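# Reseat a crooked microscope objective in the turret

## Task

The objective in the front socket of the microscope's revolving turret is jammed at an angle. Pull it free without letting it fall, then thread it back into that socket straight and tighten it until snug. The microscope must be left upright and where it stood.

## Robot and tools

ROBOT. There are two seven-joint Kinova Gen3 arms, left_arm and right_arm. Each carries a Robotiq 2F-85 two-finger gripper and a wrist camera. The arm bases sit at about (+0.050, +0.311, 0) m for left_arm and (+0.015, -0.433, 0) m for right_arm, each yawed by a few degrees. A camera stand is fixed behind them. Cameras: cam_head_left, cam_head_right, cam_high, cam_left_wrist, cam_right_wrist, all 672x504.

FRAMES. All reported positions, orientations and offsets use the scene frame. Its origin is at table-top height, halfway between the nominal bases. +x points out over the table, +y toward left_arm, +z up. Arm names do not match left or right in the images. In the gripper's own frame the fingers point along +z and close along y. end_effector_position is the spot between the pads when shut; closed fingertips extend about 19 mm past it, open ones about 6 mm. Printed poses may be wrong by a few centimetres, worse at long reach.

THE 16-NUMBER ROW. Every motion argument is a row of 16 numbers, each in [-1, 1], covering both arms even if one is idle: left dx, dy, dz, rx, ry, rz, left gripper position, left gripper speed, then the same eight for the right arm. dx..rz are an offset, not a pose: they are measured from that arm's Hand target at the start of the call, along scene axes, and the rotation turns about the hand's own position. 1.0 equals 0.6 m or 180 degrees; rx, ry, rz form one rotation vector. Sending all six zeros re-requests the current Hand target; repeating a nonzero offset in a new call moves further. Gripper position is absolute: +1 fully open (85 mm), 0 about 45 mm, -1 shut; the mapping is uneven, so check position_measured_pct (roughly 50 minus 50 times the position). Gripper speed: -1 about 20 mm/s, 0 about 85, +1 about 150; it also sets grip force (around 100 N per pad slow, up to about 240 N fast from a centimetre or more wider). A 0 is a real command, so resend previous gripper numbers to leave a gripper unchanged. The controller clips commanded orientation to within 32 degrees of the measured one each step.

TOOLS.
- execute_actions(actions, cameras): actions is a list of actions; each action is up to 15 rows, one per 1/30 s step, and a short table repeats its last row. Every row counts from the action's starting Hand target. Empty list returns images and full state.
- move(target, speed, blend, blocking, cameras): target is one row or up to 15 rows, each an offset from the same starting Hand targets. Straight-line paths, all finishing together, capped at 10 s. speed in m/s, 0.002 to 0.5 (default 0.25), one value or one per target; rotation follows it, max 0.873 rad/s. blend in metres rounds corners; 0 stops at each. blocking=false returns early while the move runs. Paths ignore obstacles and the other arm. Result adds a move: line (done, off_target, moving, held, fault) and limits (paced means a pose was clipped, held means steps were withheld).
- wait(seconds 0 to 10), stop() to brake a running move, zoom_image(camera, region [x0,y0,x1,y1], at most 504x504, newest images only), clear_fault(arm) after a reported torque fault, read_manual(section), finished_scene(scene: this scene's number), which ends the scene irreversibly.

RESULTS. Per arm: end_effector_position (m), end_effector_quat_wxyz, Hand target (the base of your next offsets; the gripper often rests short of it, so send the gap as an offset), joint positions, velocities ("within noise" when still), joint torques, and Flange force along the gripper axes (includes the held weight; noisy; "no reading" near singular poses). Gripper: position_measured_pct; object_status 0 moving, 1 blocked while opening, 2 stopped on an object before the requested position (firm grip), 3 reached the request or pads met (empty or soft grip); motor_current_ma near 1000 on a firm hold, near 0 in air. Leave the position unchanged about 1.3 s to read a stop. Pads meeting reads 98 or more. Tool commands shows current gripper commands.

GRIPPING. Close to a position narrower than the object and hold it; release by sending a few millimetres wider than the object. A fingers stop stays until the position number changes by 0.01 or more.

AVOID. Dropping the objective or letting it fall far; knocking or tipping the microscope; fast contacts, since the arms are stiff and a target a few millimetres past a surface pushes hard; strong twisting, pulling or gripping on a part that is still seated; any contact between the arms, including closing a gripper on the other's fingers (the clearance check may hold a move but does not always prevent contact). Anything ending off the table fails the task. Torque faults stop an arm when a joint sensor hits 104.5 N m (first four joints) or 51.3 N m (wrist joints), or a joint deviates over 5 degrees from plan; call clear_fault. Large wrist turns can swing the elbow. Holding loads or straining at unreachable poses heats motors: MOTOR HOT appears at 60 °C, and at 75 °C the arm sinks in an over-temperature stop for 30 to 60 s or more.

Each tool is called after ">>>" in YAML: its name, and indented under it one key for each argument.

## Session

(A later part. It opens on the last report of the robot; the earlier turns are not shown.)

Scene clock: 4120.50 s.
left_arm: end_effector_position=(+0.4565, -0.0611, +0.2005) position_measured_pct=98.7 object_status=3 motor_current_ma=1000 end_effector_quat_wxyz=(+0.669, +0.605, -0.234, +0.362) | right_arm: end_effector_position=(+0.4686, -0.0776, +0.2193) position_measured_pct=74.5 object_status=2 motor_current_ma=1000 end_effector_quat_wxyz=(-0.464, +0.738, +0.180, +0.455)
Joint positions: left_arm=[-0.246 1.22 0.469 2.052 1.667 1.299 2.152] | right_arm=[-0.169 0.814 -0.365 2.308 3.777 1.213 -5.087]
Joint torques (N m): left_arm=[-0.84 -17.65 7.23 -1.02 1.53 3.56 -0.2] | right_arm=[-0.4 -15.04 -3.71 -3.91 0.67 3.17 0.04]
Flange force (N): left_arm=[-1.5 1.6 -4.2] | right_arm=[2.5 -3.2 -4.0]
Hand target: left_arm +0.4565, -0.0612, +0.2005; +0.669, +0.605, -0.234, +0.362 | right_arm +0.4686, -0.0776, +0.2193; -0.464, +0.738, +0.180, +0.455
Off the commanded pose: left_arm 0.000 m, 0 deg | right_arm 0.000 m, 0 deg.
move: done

>>> move:
  target:
    - [0.00009,0.00001,0.0001,0,0,0,-1,0,0,0,0,0,0,0,-0.33,-1]
    - [0.00009,0.00001,0.0001,0,0,0,-1,0,-0.0022,0.00217,0.00172,-0.05331,-0.00517,-0.06383,-0.33,-1]
    - [0.00009,0.00001,0.0001,0,0,0,-1,0,-0.00372,0.00438,0.00282,-0.09951,-0.00964,-0.11916,-0.33,-1]
    - [0.00009,0.00001,0.0001,0,0,0,-1,0,-0.00467,0.00662,0.00345,-0.14216,-0.01378,-0.17022,-0.6,-1]
    - [0.00009,0.00001,0.0001,0,0,0,-1,0,-0.00522,0.00627,0.00395,-0.14216,-0.01378,-0.17022,-0.6,-1]
    - [0.00009,0.00001,0.0001,0,0,0,-1,0,-0.00389,0.00392,0.00308,-0.09951,-0.00964,-0.11916,-0.6,-1]
    - [0.00009,0.00001,0.0001,0,0,0,-1,0,-0.00219,0.00177,0.00184,-0.05331,-0.00517,-0.06383,-0.6,-1]
    - [0.00009,0.00001,0.0001,0,0,0,-1,0,0.00009,0.00001,0.0001,0,0,0,-0.6,-1]
  speed: [0.05,0.2,0.2,0.2,0.05,0.15,0.15,0.15]
  blend: [0,0.002,0.002,0,0,0.002,0.002,0]
  cameras: ["cam_left_wrist"]

>>> zoom_image:
  camera: "cam_left_wrist"
  region: [284, 286, 314, 316]

>>> zoom_image:
  camera: "cam_left_wrist"
  region: [376, 286, 406, 316]

Scene clock: 4138.40 s.
left_arm: end_effector_position=(+0.4565, -0.0612, +0.2005) position_measured_pct=98.7 object_status=3 motor_current_ma=1000 end_effector_quat_wxyz=(+0.669, +0.605, -0.234, +0.362) | right_arm: end_effector_position=(+0.4687, -0.0776, +0.2193) position_measured_pct=74.5 object_status=2 motor_current_ma=1000 end_effector_quat_wxyz=(-0.464, +0.738, +0.180, +0.455)
Joint positions: left_arm=[-0.246 1.219 0.469 2.052 1.667 1.299 2.152] | right_arm=[-0.173 0.813 -0.359 2.308 3.778 1.216 -5.09]
Joint torques (N m): left_arm=[0.24 -17.08 6.96 0.19 0.5 3.13 -0.2] | right_arm=[1.33 -18.19 -3.98 -7.29 -0.1 5.42 0.01]
Flange force (N): left_arm=[1.2 0.1 -3.0] | right_arm=[-4.7 -3.6 -5.1]
Hand target: left_arm +0.4565, -0.0612, +0.2005; +0.669, +0.605, -0.234, +0.362 | right_arm +0.4687, -0.0776, +0.2193; -0.464, +0.738, +0.180, +0.455
Off the commanded pose: left_arm 0.000 m, 0 deg | right_arm 0.000 m, 0 deg.
move: done
Images, in order (width x height): cam_left_wrist 672x504.

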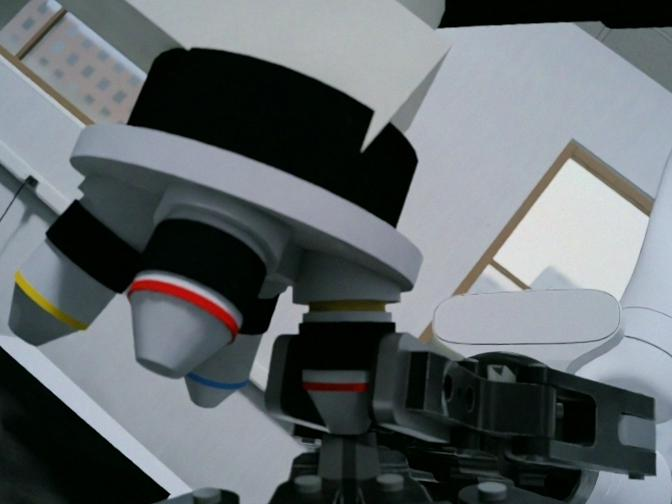

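Scaled by 16.800.

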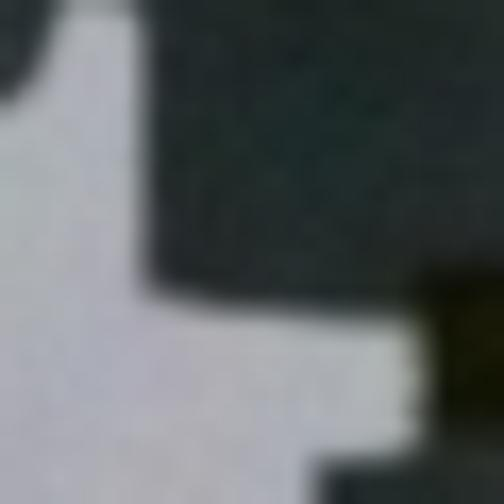

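Scaled by 16.800.

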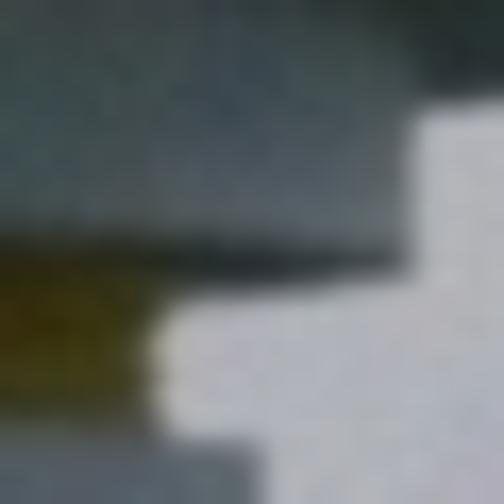

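>>> move:
  target:
    - [-0.0016,-0.00015,-0.00192,0,0,0,-1,0,-0.00075,-0.00012,-0.0009,0,0,0,-0.6,-1]
  speed: 0.02

Scene clock: 4148.33 s.
left_arm: end_effector_position=(+0.4556, -0.0612, +0.1994) position_measured_pct=98.7 object_status=3 motor_current_ma=1000 end_effector_quat_wxyz=(+0.669, +0.605, -0.234, +0.362) | right_arm: end_effector_position=(+0.4683, -0.0777, +0.2188) position_measured_pct=74.5 object_status=2 motor_current_ma=1000 end_effector_quat_wxyz=(-0.464, +0.738, +0.180, +0.455)
Joint positions: left_arm=[-0.245 1.223 0.468 2.054 1.667 1.3 2.147] | right_arm=[-0.173 0.815 -0.359 2.31 3.777 1.218 -5.088]
Joint torques (N m): left_arm=[0.88 -16.33 6.39 0.77 0.21 2.38 -0.26] | right_arm=[0.14 -15.73 -3.67 -3.5 0.74 3.56 0.04]
Flange force (N): left_arm=[3.8 0.1 -3.1] | right_arm=[1.6 -2.4 -1.0]
Hand target: left_arm +0.4556, -0.0612, +0.1994; +0.669, +0.605, -0.234, +0.362 | right_arm +0.4682, -0.0777, +0.2188; -0.464, +0.738, +0.180, +0.455
Off the commanded pose: left_arm 0.000 m, 0 deg | right_arm 0.000 m, 0 deg.
move: done

>>> move:
  target: [0,0,0,0,0,0,-1,0,0,0,0,0,0,0,-0.33,-1]
  speed: 0.02
  cameras: ["cam_left_wrist","cam_right_wrist"]

>>> zoom_image:
  camera: "cam_left_wrist"
  region: [284, 286, 314, 316]

>>> zoom_image:
  camera: "cam_left_wrist"
  region: [376, 286, 406, 316]

>>> zoom_image:
  camera: "cam_left_wrist"
  region: [286, 384, 416, 504]

Scene clock: 4154.17 s.
left_arm: end_effector_position=(+0.4556, -0.0612, +0.1994) position_measured_pct=98.7 object_status=3 motor_current_ma=1000 end_effector_quat_wxyz=(+0.669, +0.605, -0.234, +0.362) | right_arm: end_effector_position=(+0.4682, -0.0776, +0.2188) position_measured_pct=66.7 object_status=0 motor_current_ma=0 end_effector_quat_wxyz=(-0.464, +0.738, +0.180, +0.455)
Joint positions: left_arm=[-0.245 1.223 0.468 2.054 1.667 1.3 2.147] | right_arm=[-0.173 0.815 -0.359 2.31 3.777 1.218 -5.088]
Joint torques (N m): left_arm=[0.67 -16.35 6.5 0.71 0.17 2.44 -0.22] | right_arm=[0.15 -15.44 -3.54 -3.51 0.65 3.38 -0.03]
Flange force (N): left_arm=[3.4 0.3 -2.8] | right_arm=[1.8 -2.9 -1.6]
Hand target: left_arm +0.4556, -0.0612, +0.1994; +0.669, +0.605, -0.234, +0.362 | right_arm +0.4682, -0.0776, +0.2188; -0.464, +0.738, +0.180, +0.455
Off the commanded pose: left_arm 0.000 m, 0 deg | right_arm 0.000 m, 0 deg.
move: done
Images, in order (width x height): cam_left_wrist 672x504, cam_right_wrist 672x504.

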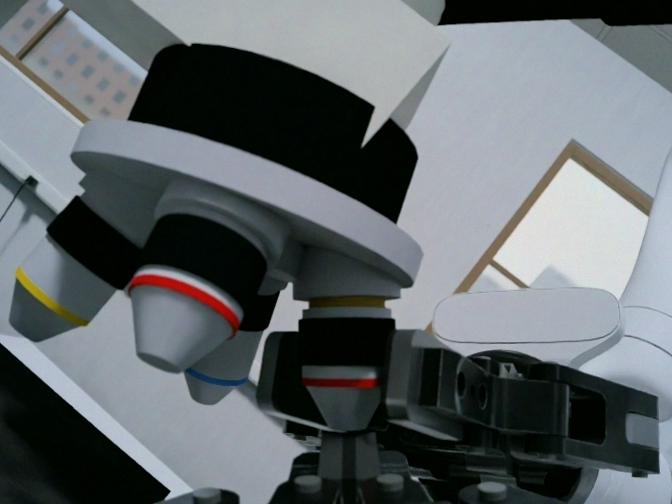

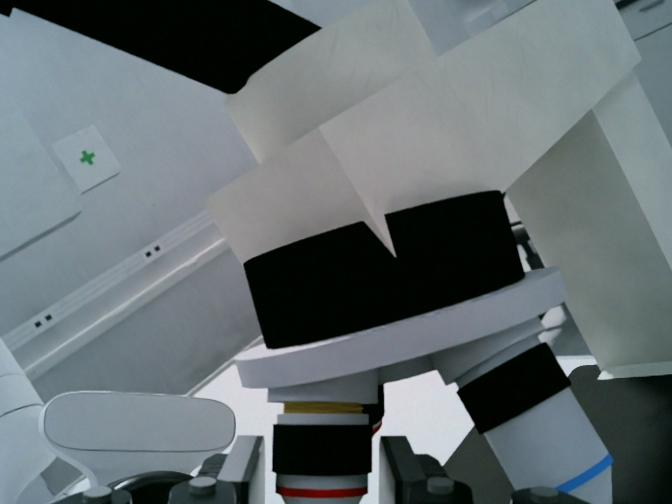

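Scaled by 16.800.

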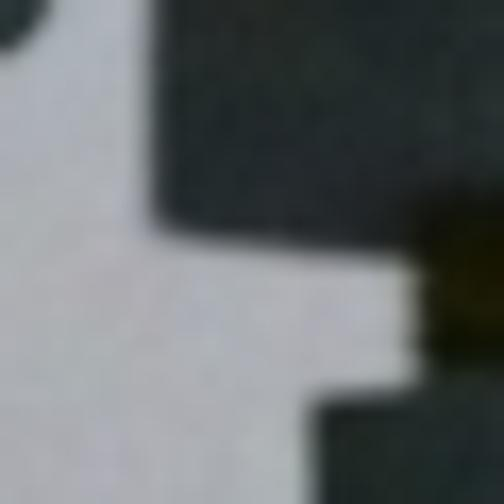

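Scaled by 16.800.

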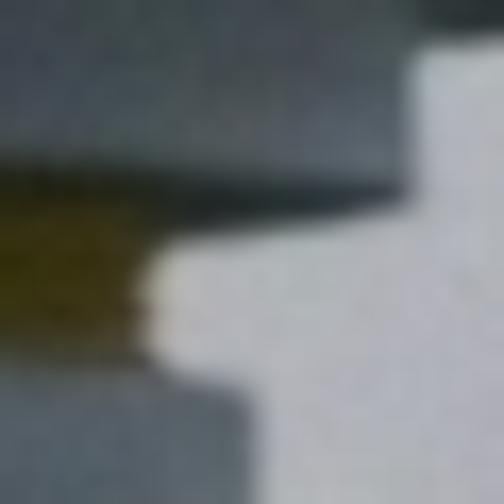

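Scaled by 3.877.

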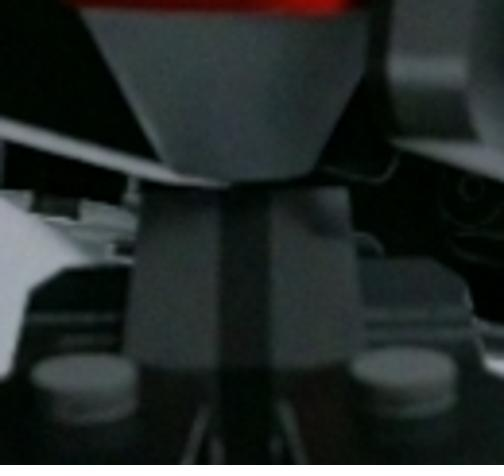

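>>> move:
  target:
    - [-0.016,-0.0016,-0.01917,0,0,0,-1,0,0,0,0,0,0,0,-0.33,-1]
    - [-0.06745,0.39857,-0.08287,0,0,0,-1,0,0,0,0,0,0,0,-0.33,-1]
  speed: [0.05,0.2]
  cameras: ["cam_left_wrist","cam_right_wrist"]

>>> zoom_image:
  camera: "cam_left_wrist"
  region: [290, 260, 390, 360]

Scene clock: 4168.50 s.
left_arm: end_effector_position=(+0.4151, +0.1779, +0.1496) position_measured_pct=98.7 object_status=3 motor_current_ma=1000 end_effector_quat_wxyz=(+0.669, +0.605, -0.234, +0.362) | right_arm: end_effector_position=(+0.4682, -0.0776, +0.2188) position_measured_pct=66.7 object_status=3 motor_current_ma=0 end_effector_quat_wxyz=(-0.464, +0.738, +0.180, +0.455)
Joint positions: left_arm=[-0.684 1.274 0.149 1.991 1.078 1.546 2.239] | right_arm=[-0.173 0.815 -0.359 2.31 3.777 1.218 -5.088]
Joint torques (N m): left_arm=[0.59 -15.94 3.98 2.55 0.43 2.45 -0.23] | right_arm=[0.16 -15.44 -3.51 -3.49 0.6 3.4 -0.01]
Flange force (N): left_arm=[2.7 1.5 -2.8] | right_arm=[2.0 -2.7 -1.5]
Hand target: left_arm +0.4151, +0.1779, +0.1496; +0.669, +0.605, -0.234, +0.362 | right_arm +0.4682, -0.0776, +0.2188; -0.464, +0.738, +0.180, +0.455
Off the commanded pose: left_arm 0.000 m, 0 deg | right_arm 0.000 m, 0 deg.
move: done
Images, in order (width x height): cam_left_wrist 672x504, cam_right_wrist 672x504.

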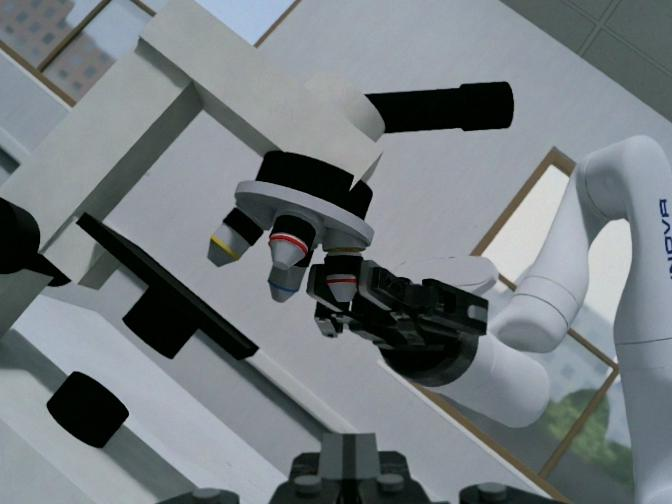

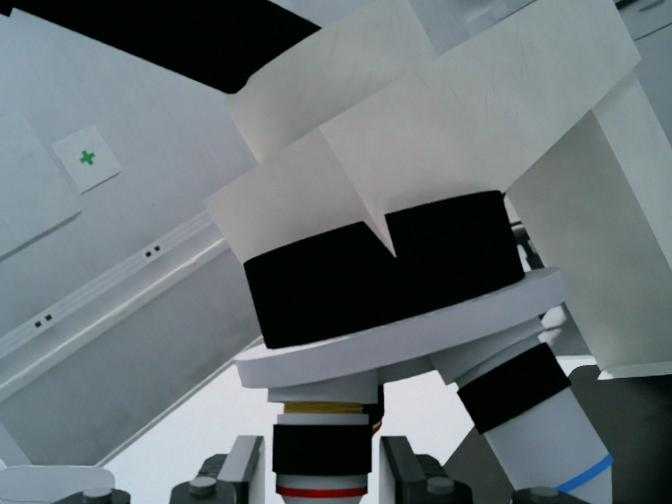

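Scaled by 5.040.

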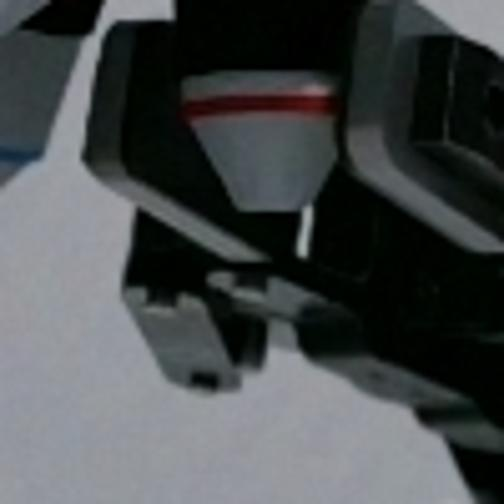

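>>> move:
  target:
    - [0,0,0,0,0,0,-1,0,-0.00162,0.00237,0.00127,-0.05331,-0.00517,-0.06383,-0.33,-1]
    - [0,0,0,0,0,0,-1,0,-0.00415,0.00623,0.00322,-0.13505,-0.01309,-0.16171,-0.33,-1]
    - [0,0,0,0,0,0,-1,0,-0.00553,0.01043,0.00418,-0.21323,-0.02067,-0.25533,-0.33,-1]
    - [0,0,0,0,0,0,-1,0,-0.00605,0.01575,0.00415,-0.29142,-0.02824,-0.34896,-0.33,-1]
    - [0,0,0,0,0,0,-1,0,-0.00398,0.02245,0.0019,-0.39093,-0.03789,-0.46811,-0.33,-1]
  speed: 0.2
  blend: 0.002
  cameras: ["cam_left_wrist","cam_right_wrist"]

>>> zoom_image:
  camera: "cam_right_wrist"
  region: [222, 375, 422, 504]

>>> zoom_image:
  camera: "cam_left_wrist"
  region: [310, 220, 370, 280]

Scene clock: 4211.13 s.
left_arm: end_effector_position=(+0.4151, +0.1779, +0.1496) position_measured_pct=98.7 object_status=3 motor_current_ma=1000 end_effector_quat_wxyz=(+0.669, +0.605, -0.234, +0.362) | right_arm: end_effector_position=(+0.4658, -0.0642, +0.2200) position_measured_pct=66.7 object_status=3 motor_current_ma=0 end_effector_quat_wxyz=(+0.415, +0.757, -0.098, +0.496)
Joint positions: left_arm=[-0.685 1.274 0.149 1.991 1.078 1.546 2.239] | right_arm=[-1.273 1.158 -0.034 1.033 1.17 1.863 -3.299]
Joint torques (N m): left_arm=[0.85 -15.88 3.96 2.55 0.45 2.46 -0.28] | right_arm=[0.1 -23.52 2.33 -6.92 2.23 2.37 -0.05]
Flange force (N): left_arm=[2.8 1.7 -3.3] | right_arm=[-2.3 6.3 3.4]
Hand target: left_arm +0.4151, +0.1779, +0.1496; +0.669, +0.605, -0.234, +0.362 | right_arm +0.4659, -0.0642, +0.2199; +0.415, +0.757, -0.098, +0.496
Off the commanded pose: left_arm 0.000 m, 0 deg | right_arm 0.000 m, 0 deg.
move: done
Images, in order (width x height): cam_left_wrist 672x504, cam_right_wrist 672x504.

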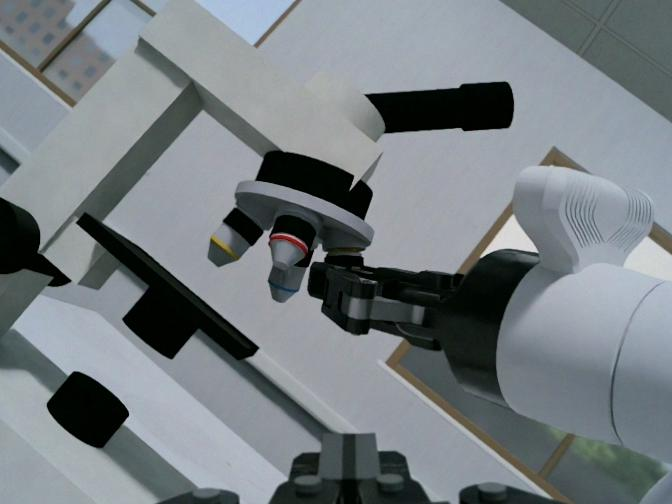

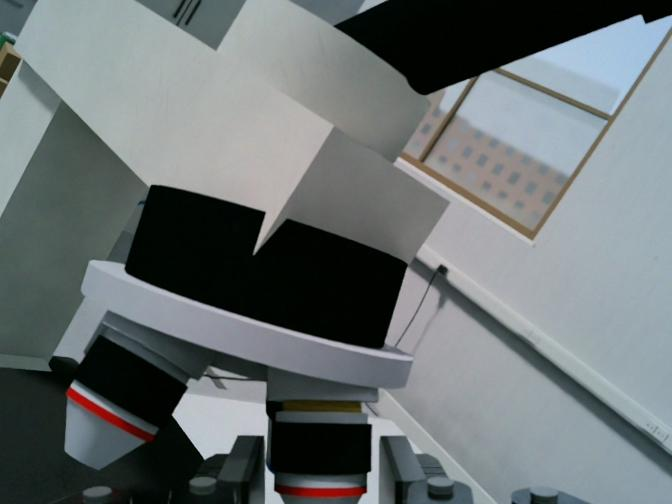

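Scaled by 2.520.

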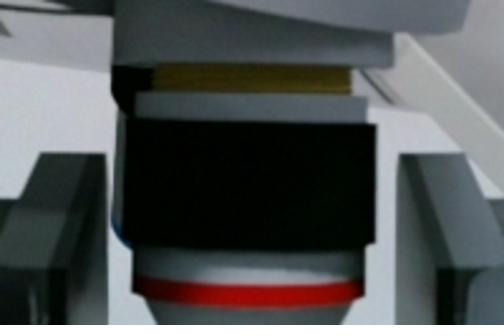

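Scaled by 8.400.

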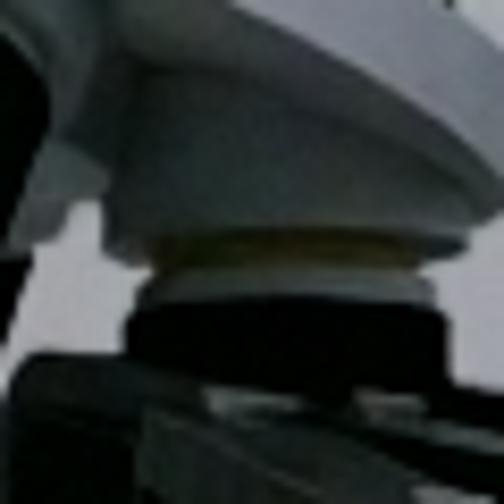

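>>> move:
  target: [0,0,0,0,0,0,-1,0,0,0,0,0,0,0,-0.6,-1]
  speed: 0.02
  cameras: ["cam_right_wrist"]

>>> zoom_image:
  camera: "cam_right_wrist"
  region: [222, 375, 422, 504]

Scene clock: 4219.90 s.
left_arm: end_effector_position=(+0.4151, +0.1779, +0.1496) position_measured_pct=98.7 object_status=3 motor_current_ma=1000 end_effector_quat_wxyz=(+0.669, +0.605, -0.234, +0.362) | right_arm: end_effector_position=(+0.4658, -0.0642, +0.2199) position_measured_pct=74.5 object_status=0 motor_current_ma=1000 end_effector_quat_wxyz=(+0.415, +0.757, -0.098, +0.496)
Joint positions: left_arm=[-0.685 1.274 0.149 1.991 1.078 1.546 2.239] | right_arm=[-1.273 1.158 -0.034 1.033 1.17 1.863 -3.299]
Joint torques (N m): left_arm=[0.81 -15.89 3.9 2.51 0.44 2.47 -0.25] | right_arm=[3.39 -23.24 3.9 -6.42 2.42 2.52 -0.06]
Flange force (N): left_arm=[2.8 1.8 -3.0] | right_arm=[-3.1 6.4 -2.0]
Hand target: left_arm +0.4151, +0.1779, +0.1496; +0.669, +0.605, -0.234, +0.362 | right_arm +0.4658, -0.0642, +0.2199; +0.415, +0.757, -0.098, +0.496
Off the commanded pose: left_arm 0.000 m, 0 deg | right_arm 0.000 m, 0 deg.
move: done
Images, in order (width x height): cam_right_wrist 672x504.

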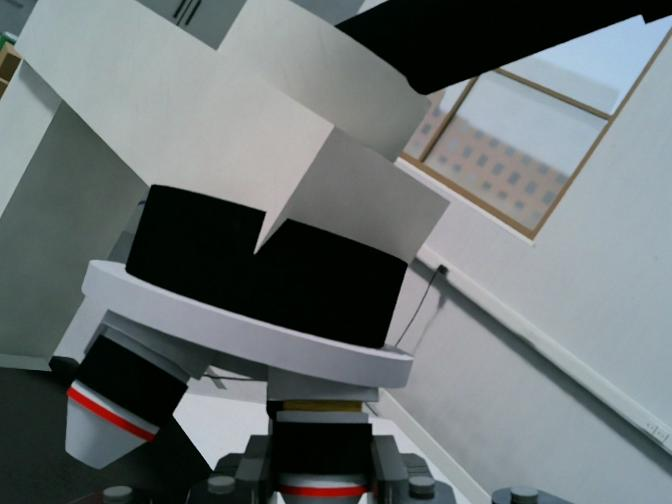

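Scaled by 2.520.

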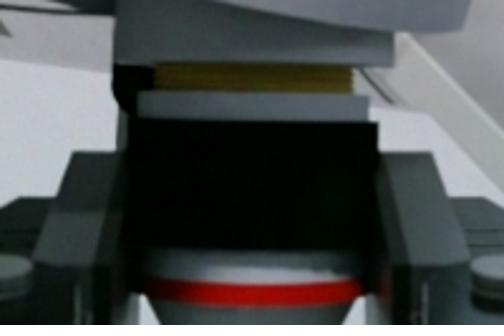

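>>> move:
  target: [0,0,0,0,0,0,-1,0,-0.00043,0.00063,0.00032,0,0,0,-0.6,-1]
  speed: 0.02

Scene clock: 4241.00 s.
left_arm: end_effector_position=(+0.4151, +0.1779, +0.1496) position_measured_pct=98.7 object_status=3 motor_current_ma=1000 end_effector_quat_wxyz=(+0.669, +0.605, -0.234, +0.362) | right_arm: end_effector_position=(+0.4656, -0.0638, +0.2202) position_measured_pct=74.5 object_status=2 motor_current_ma=1000 end_effector_quat_wxyz=(+0.415, +0.757, -0.098, +0.496)
Joint positions: left_arm=[-0.685 1.274 0.149 1.991 1.078 1.546 2.239] | right_arm=[-1.273 1.158 -0.034 1.031 1.17 1.864 -3.298]
Joint torques (N m): left_arm=[0.8 -15.88 4 2.54 0.46 2.49 -0.2] | right_arm=[0.58 -24.46 3.12 -7.15 2.72 2.84 -0.09]
Flange force (N): left_arm=[2.6 1.9 -3.1] | right_arm=[-4.2 5.7 3.2]
Hand target: left_arm +0.4151, +0.1779, +0.1496; +0.669, +0.605, -0.234, +0.362 | right_arm +0.4656, -0.0638, +0.2201; +0.415, +0.757, -0.098, +0.496
Off the commanded pose: left_arm 0.000 m, 0 deg | right_arm 0.000 m, 0 deg.
move: done

>>> move:
  target:
    - [0,0,0,0,0,0,-1,0,-0.00215,-0.00688,0.00245,0.09951,0.00964,0.11916,-0.6,-1]
    - [0,0,0,0,0,0,-1,0,-0.00165,-0.01242,0.00262,0.17769,0.01722,0.21278,-0.6,-1]
    - [0,0,0,0,0,0,-1,0,-0.00017,-0.01715,0.0017,0.25588,0.0248,0.3064,-0.6,-1]
    - [0,0,0,0,0,0,-1,0,0.00248,-0.02117,-0.00027,0.33762,0.03272,0.40428,-0.6,-1]
    - [0,0,0,0,0,0,-1,0,0.00473,-0.02288,-0.00202,0.39093,0.03789,0.46811,-0.6,-1]
  speed: 0.2
  blend: 0.002

Scene clock: 4274.07 s.
left_arm: end_effector_position=(+0.4151, +0.1779, +0.1496) position_measured_pct=98.7 object_status=3 motor_current_ma=1000 end_effector_quat_wxyz=(+0.669, +0.605, -0.234, +0.362) | right_arm: end_effector_position=(+0.4684, -0.0775, +0.2189) position_measured_pct=74.5 object_status=2 motor_current_ma=1000 end_effector_quat_wxyz=(-0.464, +0.738, +0.180, +0.455)
Joint positions: left_arm=[-0.685 1.274 0.149 1.991 1.078 1.546 2.239] | right_arm=[-0.201 0.808 -0.322 2.31 3.782 1.236 -5.111]
Joint torques (N m): left_arm=[0.75 -15.87 3.97 2.63 0.47 2.45 -0.22] | right_arm=[1.26 -17.94 -3.58 -5.6 0.13 5 -0.06]
Flange force (N): left_arm=[2.8 1.5 -3.2] | right_arm=[-3.3 -2.5 -1.6]
Hand target: left_arm +0.4151, +0.1779, +0.1496; +0.669, +0.605, -0.234, +0.362 | right_arm +0.4684, -0.0775, +0.2189; -0.464, +0.738, +0.180, +0.455
Off the commanded pose: left_arm 0.000 m, 0 deg | right_arm 0.000 m, 0 deg.
move: done

>>> wait:
  seconds: 0
  cameras: ["cam_left_wrist"]

>>> zoom_image:
  camera: "cam_left_wrist"
  region: [310, 220, 370, 280]

Scene clock: 4278.73 s.
left_arm: end_effector_position=(+0.4151, +0.1779, +0.1496) position_measured_pct=98.7 object_status=3 motor_current_ma=1000 end_effector_quat_wxyz=(+0.669, +0.605, -0.234, +0.362) | right_arm: end_effector_position=(+0.4684, -0.0775, +0.2189) position_measured_pct=74.5 object_status=2 motor_current_ma=1000 end_effector_quat_wxyz=(-0.464, +0.738, +0.180, +0.455)
Joint positions: left_arm=[-0.685 1.274 0.149 1.991 1.078 1.546 2.239] | right_arm=[-0.201 0.808 -0.322 2.31 3.782 1.236 -5.111]
Joint torques (N m): left_arm=[0.83 -15.85 3.92 2.58 0.44 2.44 -0.25] | right_arm=[1.24 -17.78 -3.55 -5.75 0.09 5.01 -0.02]
Flange force (N): left_arm=[2.9 1.7 -3.2] | right_arm=[-2.9 -2.9 -2.1]
Hand target: left_arm +0.4151, +0.1779, +0.1496; +0.669, +0.605, -0.234, +0.362 | right_arm +0.4684, -0.0775, +0.2189; -0.464, +0.738, +0.180, +0.455
Tool commands: left_gripper/position=-1.0 left_gripper/speed=+0.0 right_gripper/position=-0.6 right_gripper/speed=-1.0
Off the commanded pose: left_arm 0.000 m, 0 deg | right_arm 0.000 m, 0 deg.
Images, in order (width x height): cam_left_wrist 672x504.

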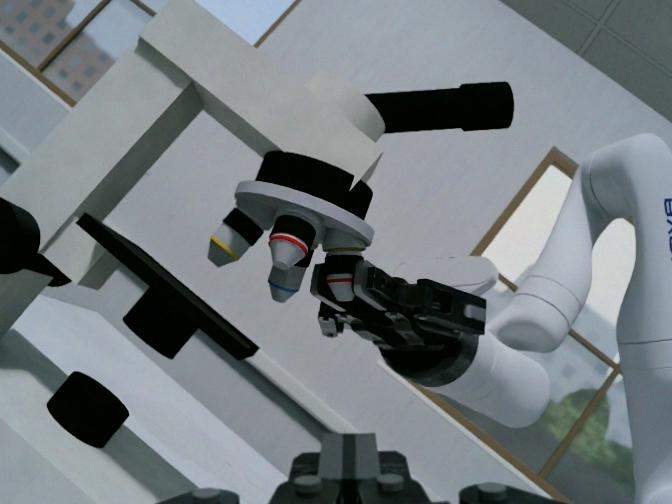

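Scaled by 8.400.

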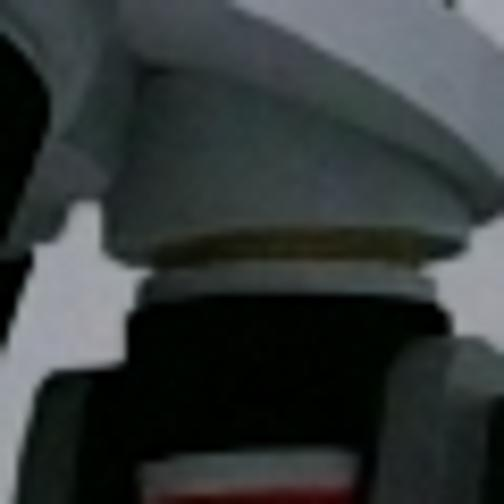

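>>> move:
  target:
    - [0,0,0,0,0,0,-1,0,0,0,0,0,0,0,-0.33,-1]
    - [0,0,0,0,0,0,-1,0,-0.00008,-0.00018,0.00007,0,0,0,-0.33,-1]
    - [0,0,0,0,0,0,-1,0,-0.0017,0.00218,0.00133,-0.05331,-0.00517,-0.06383,-0.33,-1]
    - [0,0,0,0,0,0,-1,0,-0.00423,0.00605,0.00328,-0.13505,-0.01309,-0.16171,-0.33,-1]
    - [0,0,0,0,0,0,-1,0,-0.00562,0.01025,0.00425,-0.21323,-0.02067,-0.25533,-0.33,-1]
    - [0,0,0,0,0,0,-1,0,-0.00613,0.01557,0.00422,-0.29142,-0.02824,-0.34896,-0.33,-1]
    - [0,0,0,0,0,0,-1,0,-0.00407,0.02227,0.00197,-0.39093,-0.03789,-0.46811,-0.6,-1]
    - [0,0,0,0,0,0,-1,0,-0.0045,0.0229,0.00228,-0.39093,-0.03789,-0.46811,-0.6,-1]
  speed: 0.25
  blend: [0,0.0005,0.002,0.002,0.002,0.002,0,0]

Scene clock: 4306.03 s.
left_arm: end_effector_position=(+0.4151, +0.1779, +0.1496) position_measured_pct=98.7 object_status=3 motor_current_ma=1000 end_effector_quat_wxyz=(+0.669, +0.605, -0.234, +0.362) | right_arm: end_effector_position=(+0.4657, -0.0638, +0.2203) position_measured_pct=74.5 object_status=2 motor_current_ma=1000 end_effector_quat_wxyz=(+0.415, +0.757, -0.098, +0.496)
Joint positions: left_arm=[-0.685 1.274 0.149 1.991 1.078 1.546 2.239] | right_arm=[-1.289 1.158 0.003 1.032 1.144 1.846 -3.291]
Joint torques (N m): left_arm=[0.76 -15.94 3.97 2.53 0.43 2.47 -0.28] | right_arm=[0.26 -23.85 2.88 -7.14 2.5 2.49 -0.05]
Flange force (N): left_arm=[2.7 1.6 -3.1] | right_arm=[-3.4 6.8 3.6]
Hand target: left_arm +0.4151, +0.1779, +0.1496; +0.669, +0.605, -0.234, +0.362 | right_arm +0.4657, -0.0638, +0.2203; +0.415, +0.757, -0.098, +0.496
Off the commanded pose: left_arm 0.000 m, 0 deg | right_arm 0.000 m, 0 deg.
move: done; blend cut to 0.0001 m at target 2

>>> move:
  target:
    - [0,0,0,0,0,0,-1,0,-0.00215,-0.00688,0.00245,0.09951,0.00964,0.11916,-0.6,-1]
    - [0,0,0,0,0,0,-1,0,-0.00165,-0.01242,0.00262,0.17769,0.01722,0.21278,-0.6,-1]
    - [0,0,0,0,0,0,-1,0,-0.00017,-0.01715,0.0017,0.25588,0.0248,0.3064,-0.6,-1]
    - [0,0,0,0,0,0,-1,0,0.00248,-0.02117,-0.00027,0.33762,0.03272,0.40428,-0.6,-1]
    - [0,0,0,0,0,0,-1,0,0.00473,-0.02288,-0.00202,0.39093,0.03789,0.46811,-0.6,-1]
  speed: 0.3
  blend: 0.002

Scene clock: 4317.17 s.
left_arm: end_effector_position=(+0.4151, +0.1779, +0.1496) position_measured_pct=98.7 object_status=3 motor_current_ma=1000 end_effector_quat_wxyz=(+0.669, +0.605, -0.234, +0.362) | right_arm: end_effector_position=(+0.4685, -0.0775, +0.2191) position_measured_pct=74.5 object_status=2 motor_current_ma=1000 end_effector_quat_wxyz=(-0.464, +0.738, +0.180, +0.455)
Joint positions: left_arm=[-0.685 1.274 0.149 1.991 1.078 1.546 2.239] | right_arm=[-0.241 0.801 -0.267 2.311 3.788 1.261 -5.143]
Joint torques (N m): left_arm=[0.81 -15.89 4 2.56 0.47 2.47 -0.23] | right_arm=[1.05 -10.3 0 -9.39 -2.84 0.76 -0.31]
Flange force (N): left_arm=[2.7 1.8 -3.2] | right_arm=[3.7 -17.2 -25.7]
Hand target: left_arm +0.4151, +0.1779, +0.1496; +0.669, +0.605, -0.234, +0.362 | right_arm +0.4686, -0.0775, +0.2191; -0.464, +0.738, +0.180, +0.455
Off the commanded pose: left_arm 0.000 m, 0 deg | right_arm 0.000 m, 0 deg.
move: done

>>> wait:
  seconds: 0
  cameras: ["all"]

>>> zoom_image:
  camera: "cam_left_wrist"
  region: [310, 220, 370, 280]

Scene clock: 4323.73 s.
left_arm: end_effector_position=(+0.4151, +0.1779, +0.1496) position_measured_pct=98.7 object_status=3 motor_current_ma=1000 end_effector_quat_wxyz=(+0.669, +0.605, -0.234, +0.362) | right_arm: end_effector_position=(+0.4686, -0.0775, +0.2191) position_measured_pct=74.5 object_status=2 motor_current_ma=1000 end_effector_quat_wxyz=(-0.464, +0.738, +0.180, +0.455)
Joint positions: left_arm=[-0.685 1.274 0.149 1.991 1.078 1.546 2.239] | right_arm=[-0.241 0.801 -0.267 2.311 3.788 1.261 -5.143]
Joint torques (N m): left_arm=[0.78 -15.95 4 2.6 0.47 2.47 -0.24] | right_arm=[1.1 -10.01 0.19 -9.47 -2.99 0.63 -0.3]
Flange force (N): left_arm=[2.6 1.5 -3.3] | right_arm=[4.1 -17.7 -26.4]
Hand target: left_arm +0.4151, +0.1779, +0.1496; +0.669, +0.605, -0.234, +0.362 | right_arm +0.4686, -0.0775, +0.2191; -0.464, +0.738, +0.180, +0.455
Tool commands: left_gripper/position=-1.0 left_gripper/speed=+0.0 right_gripper/position=-0.6 right_gripper/speed=-1.0
Off the commanded pose: left_arm 0.000 m, 0 deg | right_arm 0.000 m, 0 deg.

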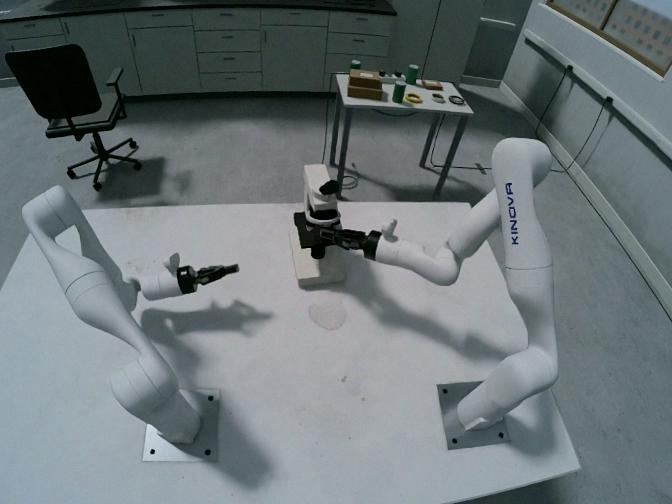

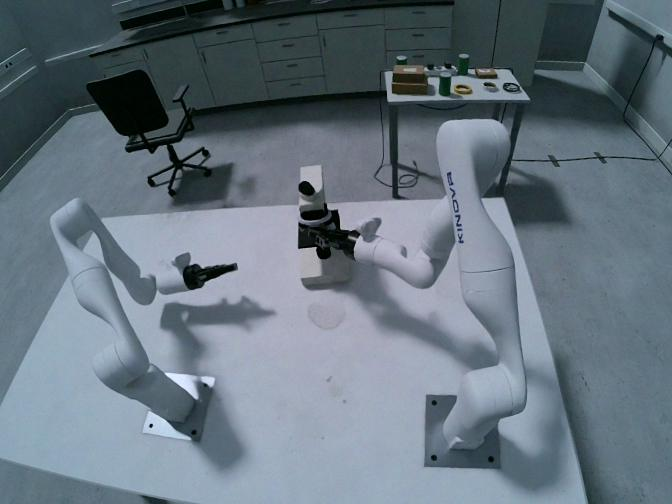

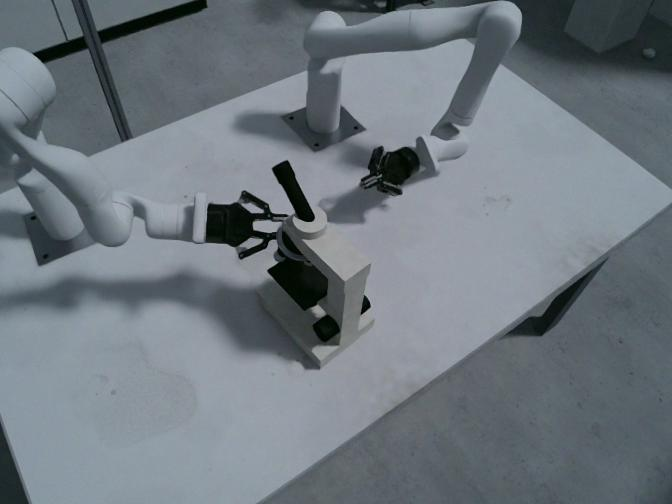

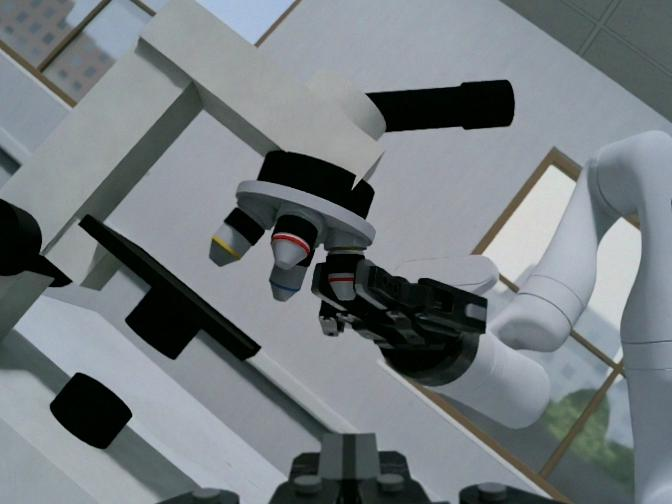

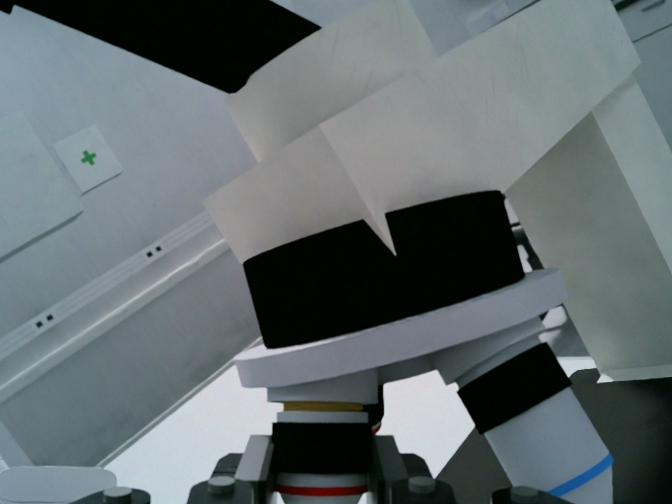

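Scaled by 8.400.

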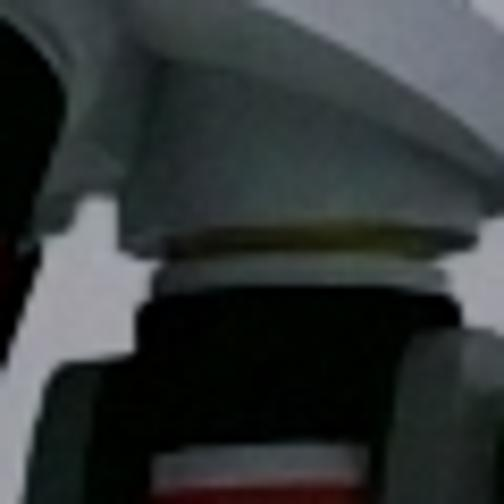

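>>> move:
  target: [0,0,0,0,0,0,-1,0,-0.00127,-0.00094,0.00114,0,0,0,-0.6,-1]
  speed: 0.01
  cameras: ["cam_left_wrist", "cam_right_wrist"]

>>> zoom_image:
  camera: "cam_left_wrist"
  region: [310, 220, 370, 280]

Scene clock: 4347.23 s.
left_arm: end_effector_position=(+0.4151, +0.1779, +0.1496) position_measured_pct=98.7 object_status=3 motor_current_ma=1000 end_effector_quat_wxyz=(+0.669, +0.605, -0.234, +0.362) | right_arm: end_effector_position=(+0.4678, -0.0781, +0.2197) position_measured_pct=74.5 object_status=2 motor_current_ma=1000 end_effector_quat_wxyz=(-0.464, +0.738, +0.180, +0.455)
Joint positions: left_arm=[-0.685 1.274 0.149 1.991 1.078 1.546 2.239] | right_arm=[-0.24 0.798 -0.268 2.314 3.788 1.262 -5.143]
Joint torques (N m): left_arm=[0.78 -15.96 3.95 2.65 0.47 2.45 -0.25] | right_arm=[1.44 -16.14 -2.19 -8.59 -1.41 4.17 -0.15]
Flange force (N): left_arm=[2.7 1.3 -3.3] | right_arm=[-3.0 -8.3 -12.8]
Hand target: left_arm +0.4151, +0.1779, +0.1496; +0.669, +0.605, -0.234, +0.362 | right_arm +0.4678, -0.0781, +0.2197; -0.464, +0.738, +0.180, +0.455
Off the commanded pose: left_arm 0.000 m, 0 deg | right_arm 0.000 m, 0 deg.
move: done
Images, in order (width x height): cam_left_wrist 672x504, cam_right_wrist 672x504.

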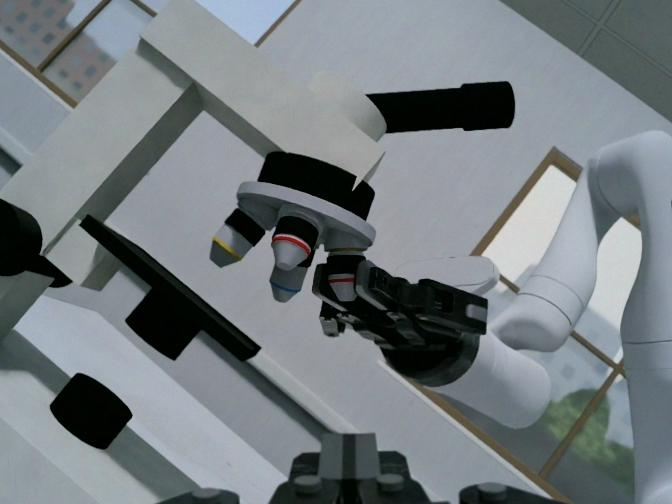

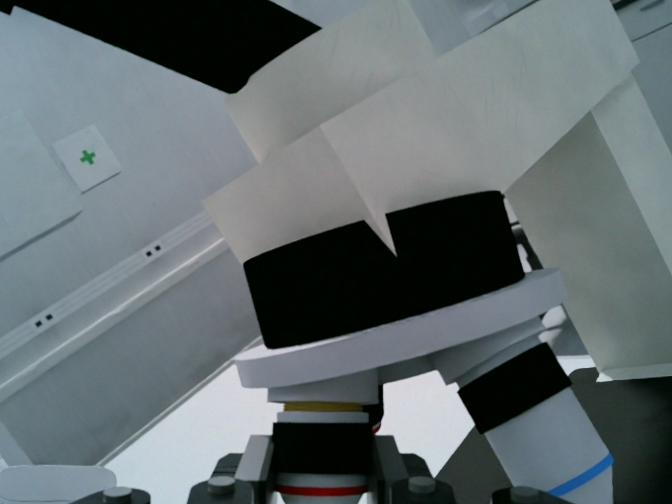

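Scaled by 8.400.

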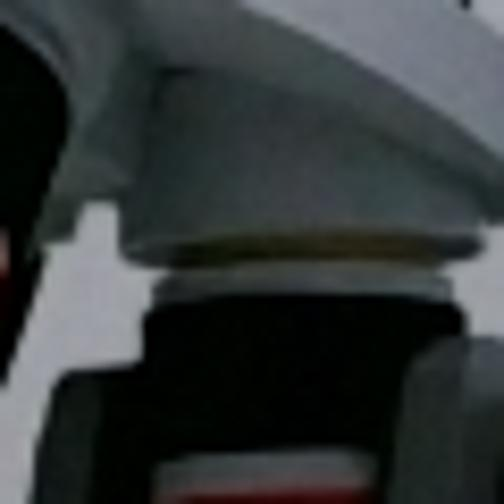

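>>> move:
  target: [0,0,0,0,0,0,-1,0,-0.00113,-0.00088,0.00048,0,0,0,-0.6,-1]
  speed: 0.01
  cameras: ["cam_left_wrist"]

>>> zoom_image:
  camera: "cam_left_wrist"
  region: [310, 220, 370, 280]

Scene clock: 4358.37 s.
left_arm: end_effector_position=(+0.4151, +0.1779, +0.1496) position_measured_pct=98.7 object_status=3 motor_current_ma=1000 end_effector_quat_wxyz=(+0.669, +0.605, -0.234, +0.362) | right_arm: end_effector_position=(+0.4671, -0.0786, +0.2200) position_measured_pct=74.5 object_status=2 motor_current_ma=1000 end_effector_quat_wxyz=(-0.464, +0.738, +0.180, +0.455)
Joint positions: left_arm=[-0.685 1.274 0.149 1.991 1.078 1.546 2.239] | right_arm=[-0.239 0.797 -0.268 2.317 3.788 1.263 -5.142]
Joint torques (N m): left_arm=[0.72 -15.92 3.99 2.53 0.48 2.48 -0.21] | right_arm=[1.71 -19.94 -3.57 -8.02 -0.47 6.38 -0.01]
Flange force (N): left_arm=[2.6 1.8 -3.1] | right_arm=[-7.2 -2.5 -4.3]
Hand target: left_arm +0.4151, +0.1779, +0.1496; +0.669, +0.605, -0.234, +0.362 | right_arm +0.4671, -0.0786, +0.2201; -0.464, +0.738, +0.180, +0.455
Off the commanded pose: left_arm 0.000 m, 0 deg | right_arm 0.000 m, 0 deg.
move: done
Images, in order (width x height): cam_left_wrist 672x504.

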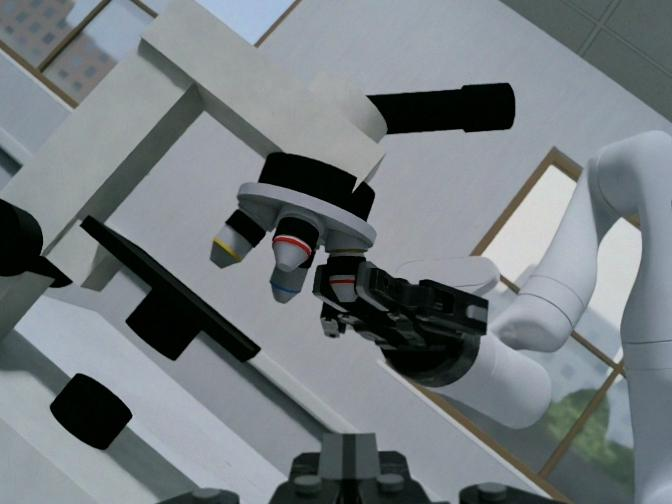

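Scaled by 8.400.

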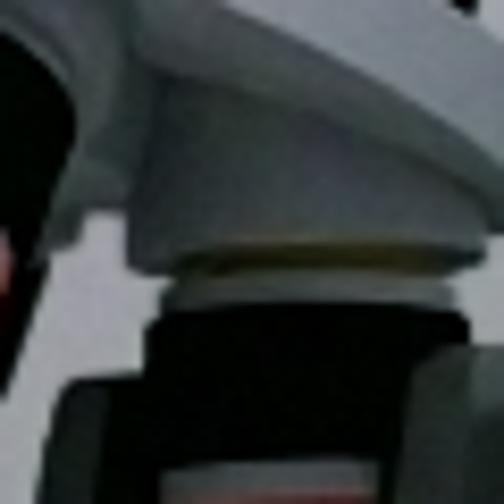

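>>> move:
  target: [0,0,0,0,0,0,-1,0,-0.00048,-0.00005,-0.00057,0,0,0,-0.6,-1]
  speed: 0.01
  cameras: ["cam_left_wrist"]

>>> zoom_image:
  camera: "cam_left_wrist"
  region: [310, 220, 370, 280]

Scene clock: 4367.57 s.
left_arm: end_effector_position=(+0.4151, +0.1779, +0.1496) position_measured_pct=98.7 object_status=3 motor_current_ma=1000 end_effector_quat_wxyz=(+0.669, +0.605, -0.234, +0.362) | right_arm: end_effector_position=(+0.4668, -0.0786, +0.2197) position_measured_pct=74.5 object_status=2 motor_current_ma=1000 end_effector_quat_wxyz=(-0.464, +0.738, +0.180, +0.455)
Joint positions: left_arm=[-0.685 1.274 0.149 1.991 1.078 1.546 2.239] | right_arm=[-0.239 0.798 -0.268 2.318 3.788 1.265 -5.141]
Joint torques (N m): left_arm=[0.74 -15.92 4 2.57 0.45 2.46 -0.26] | right_arm=[1.92 -19.66 -3.34 -7.93 -0.59 6.21 -0.11]
Flange force (N): left_arm=[2.7 1.6 -3.2] | right_arm=[-7.2 -3.1 -4.3]
Hand target: left_arm +0.4151, +0.1779, +0.1496; +0.669, +0.605, -0.234, +0.362 | right_arm +0.4668, -0.0786, +0.2197; -0.464, +0.738, +0.180, +0.455
Off the commanded pose: left_arm 0.000 m, 0 deg | right_arm 0.000 m, 0 deg.
move: done
Images, in order (width x height): cam_left_wrist 672x504.

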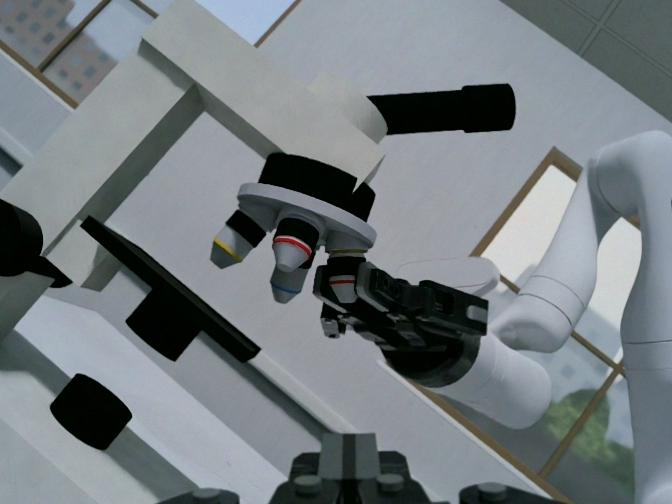

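Scaled by 8.400.

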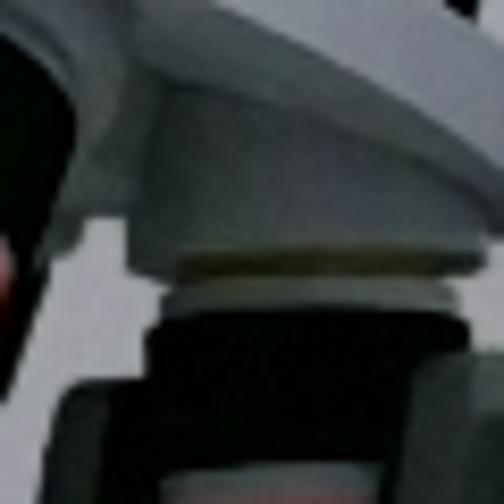

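>>> move:
  target: [0,0,0,0,0,0,-1,0,-0.00054,-0.00005,-0.00064,0,0,0,-0.6,-1]
  speed: 0.01
  cameras: ["cam_left_wrist"]

>>> zoom_image:
  camera: "cam_left_wrist"
  region: [310, 220, 370, 280]

Scene clock: 4376.13 s.
left_arm: end_effector_position=(+0.4151, +0.1779, +0.1496) position_measured_pct=98.7 object_status=3 motor_current_ma=1000 end_effector_quat_wxyz=(+0.669, +0.605, -0.234, +0.362) | right_arm: end_effector_position=(+0.4665, -0.0787, +0.2193) position_measured_pct=74.5 object_status=2 motor_current_ma=1000 end_effector_quat_wxyz=(-0.464, +0.738, +0.180, +0.455)
Joint positions: left_arm=[-0.685 1.274 0.149 1.991 1.078 1.546 2.239] | right_arm=[-0.24 0.8 -0.268 2.319 3.788 1.266 -5.14]
Joint torques (N m): left_arm=[0.83 -15.88 3.96 2.49 0.44 2.41 -0.27] | right_arm=[1.71 -18.5 -2.99 -7.4 -0.63 5.58 -0.08]
Flange force (N): left_arm=[2.9 1.9 -3.2] | right_arm=[-4.9 -4.1 -5.1]
Hand target: left_arm +0.4151, +0.1779, +0.1496; +0.669, +0.605, -0.234, +0.362 | right_arm +0.4665, -0.0787, +0.2193; -0.464, +0.738, +0.180, +0.455
Off the commanded pose: left_arm 0.000 m, 0 deg | right_arm 0.000 m, 0 deg.
move: done
Images, in order (width x height): cam_left_wrist 672x504.

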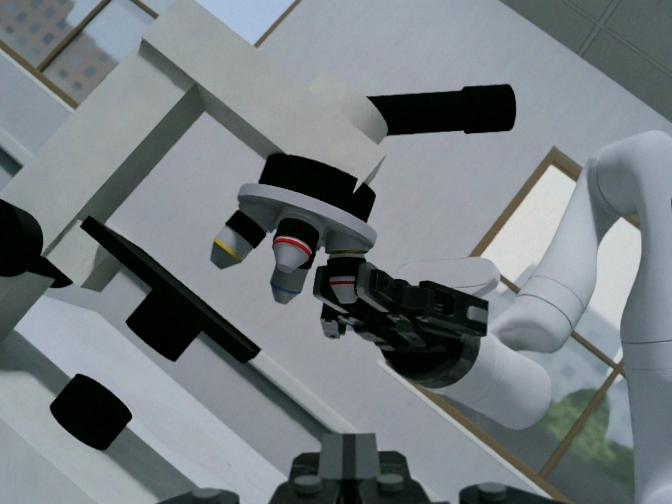

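Scaled by 8.400.

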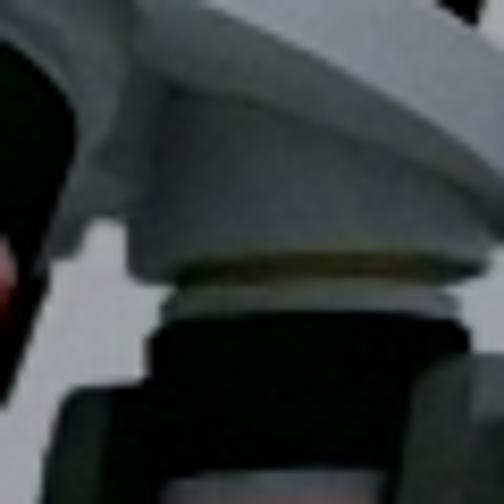

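>>> move:
  target: [0,0,0,0,0,0,-1,0,-0.00054,-0.00009,-0.00058,0,0,0,-0.6,-1]
  speed: 0.01
  cameras: ["cam_left_wrist"]

>>> zoom_image:
  camera: "cam_left_wrist"
  region: [310, 220, 370, 280]

Scene clock: 4397.37 s.
left_arm: end_effector_position=(+0.4151, +0.1779, +0.1496) position_measured_pct=98.7 object_status=3 motor_current_ma=1000 end_effector_quat_wxyz=(+0.669, +0.605, -0.234, +0.362) | right_arm: end_effector_position=(+0.4662, -0.0787, +0.2190) position_measured_pct=74.5 object_status=2 motor_current_ma=1000 end_effector_quat_wxyz=(-0.464, +0.738, +0.180, +0.455)
Joint positions: left_arm=[-0.685 1.274 0.149 1.991 1.078 1.546 2.239] | right_arm=[-0.24 0.801 -0.268 2.32 3.787 1.268 -5.138]
Joint torques (N m): left_arm=[0.79 -15.9 4.02 2.55 0.43 2.46 -0.3] | right_arm=[0.94 -16.39 -2.75 -4.48 0.07 4.07 -0.14]
Flange force (N): left_arm=[2.9 1.6 -3.2] | right_arm=[-0.3 -3.6 -1.8]
Hand target: left_arm +0.4151, +0.1779, +0.1496; +0.669, +0.605, -0.234, +0.362 | right_arm +0.4662, -0.0787, +0.2190; -0.464, +0.738, +0.180, +0.455
Off the commanded pose: left_arm 0.000 m, 0 deg | right_arm 0.000 m, 0 deg.
move: done
Images, in order (width x height): cam_left_wrist 672x504.

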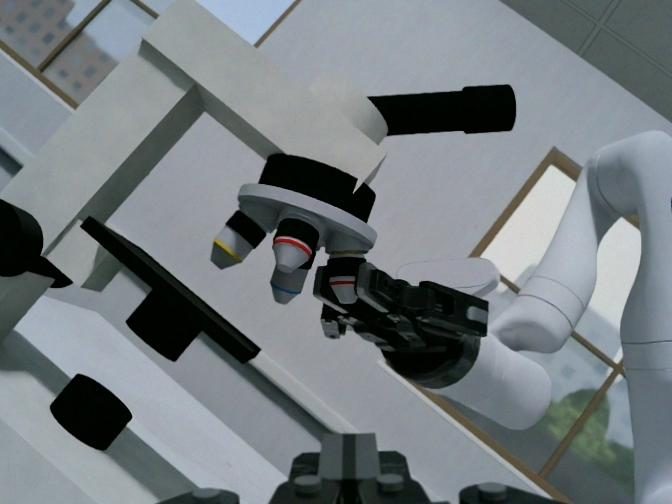

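Scaled by 8.400.

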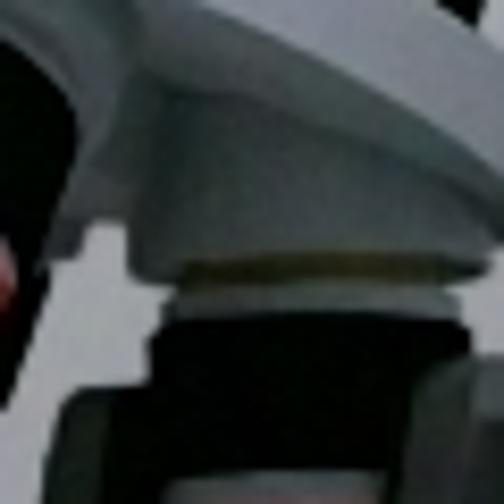

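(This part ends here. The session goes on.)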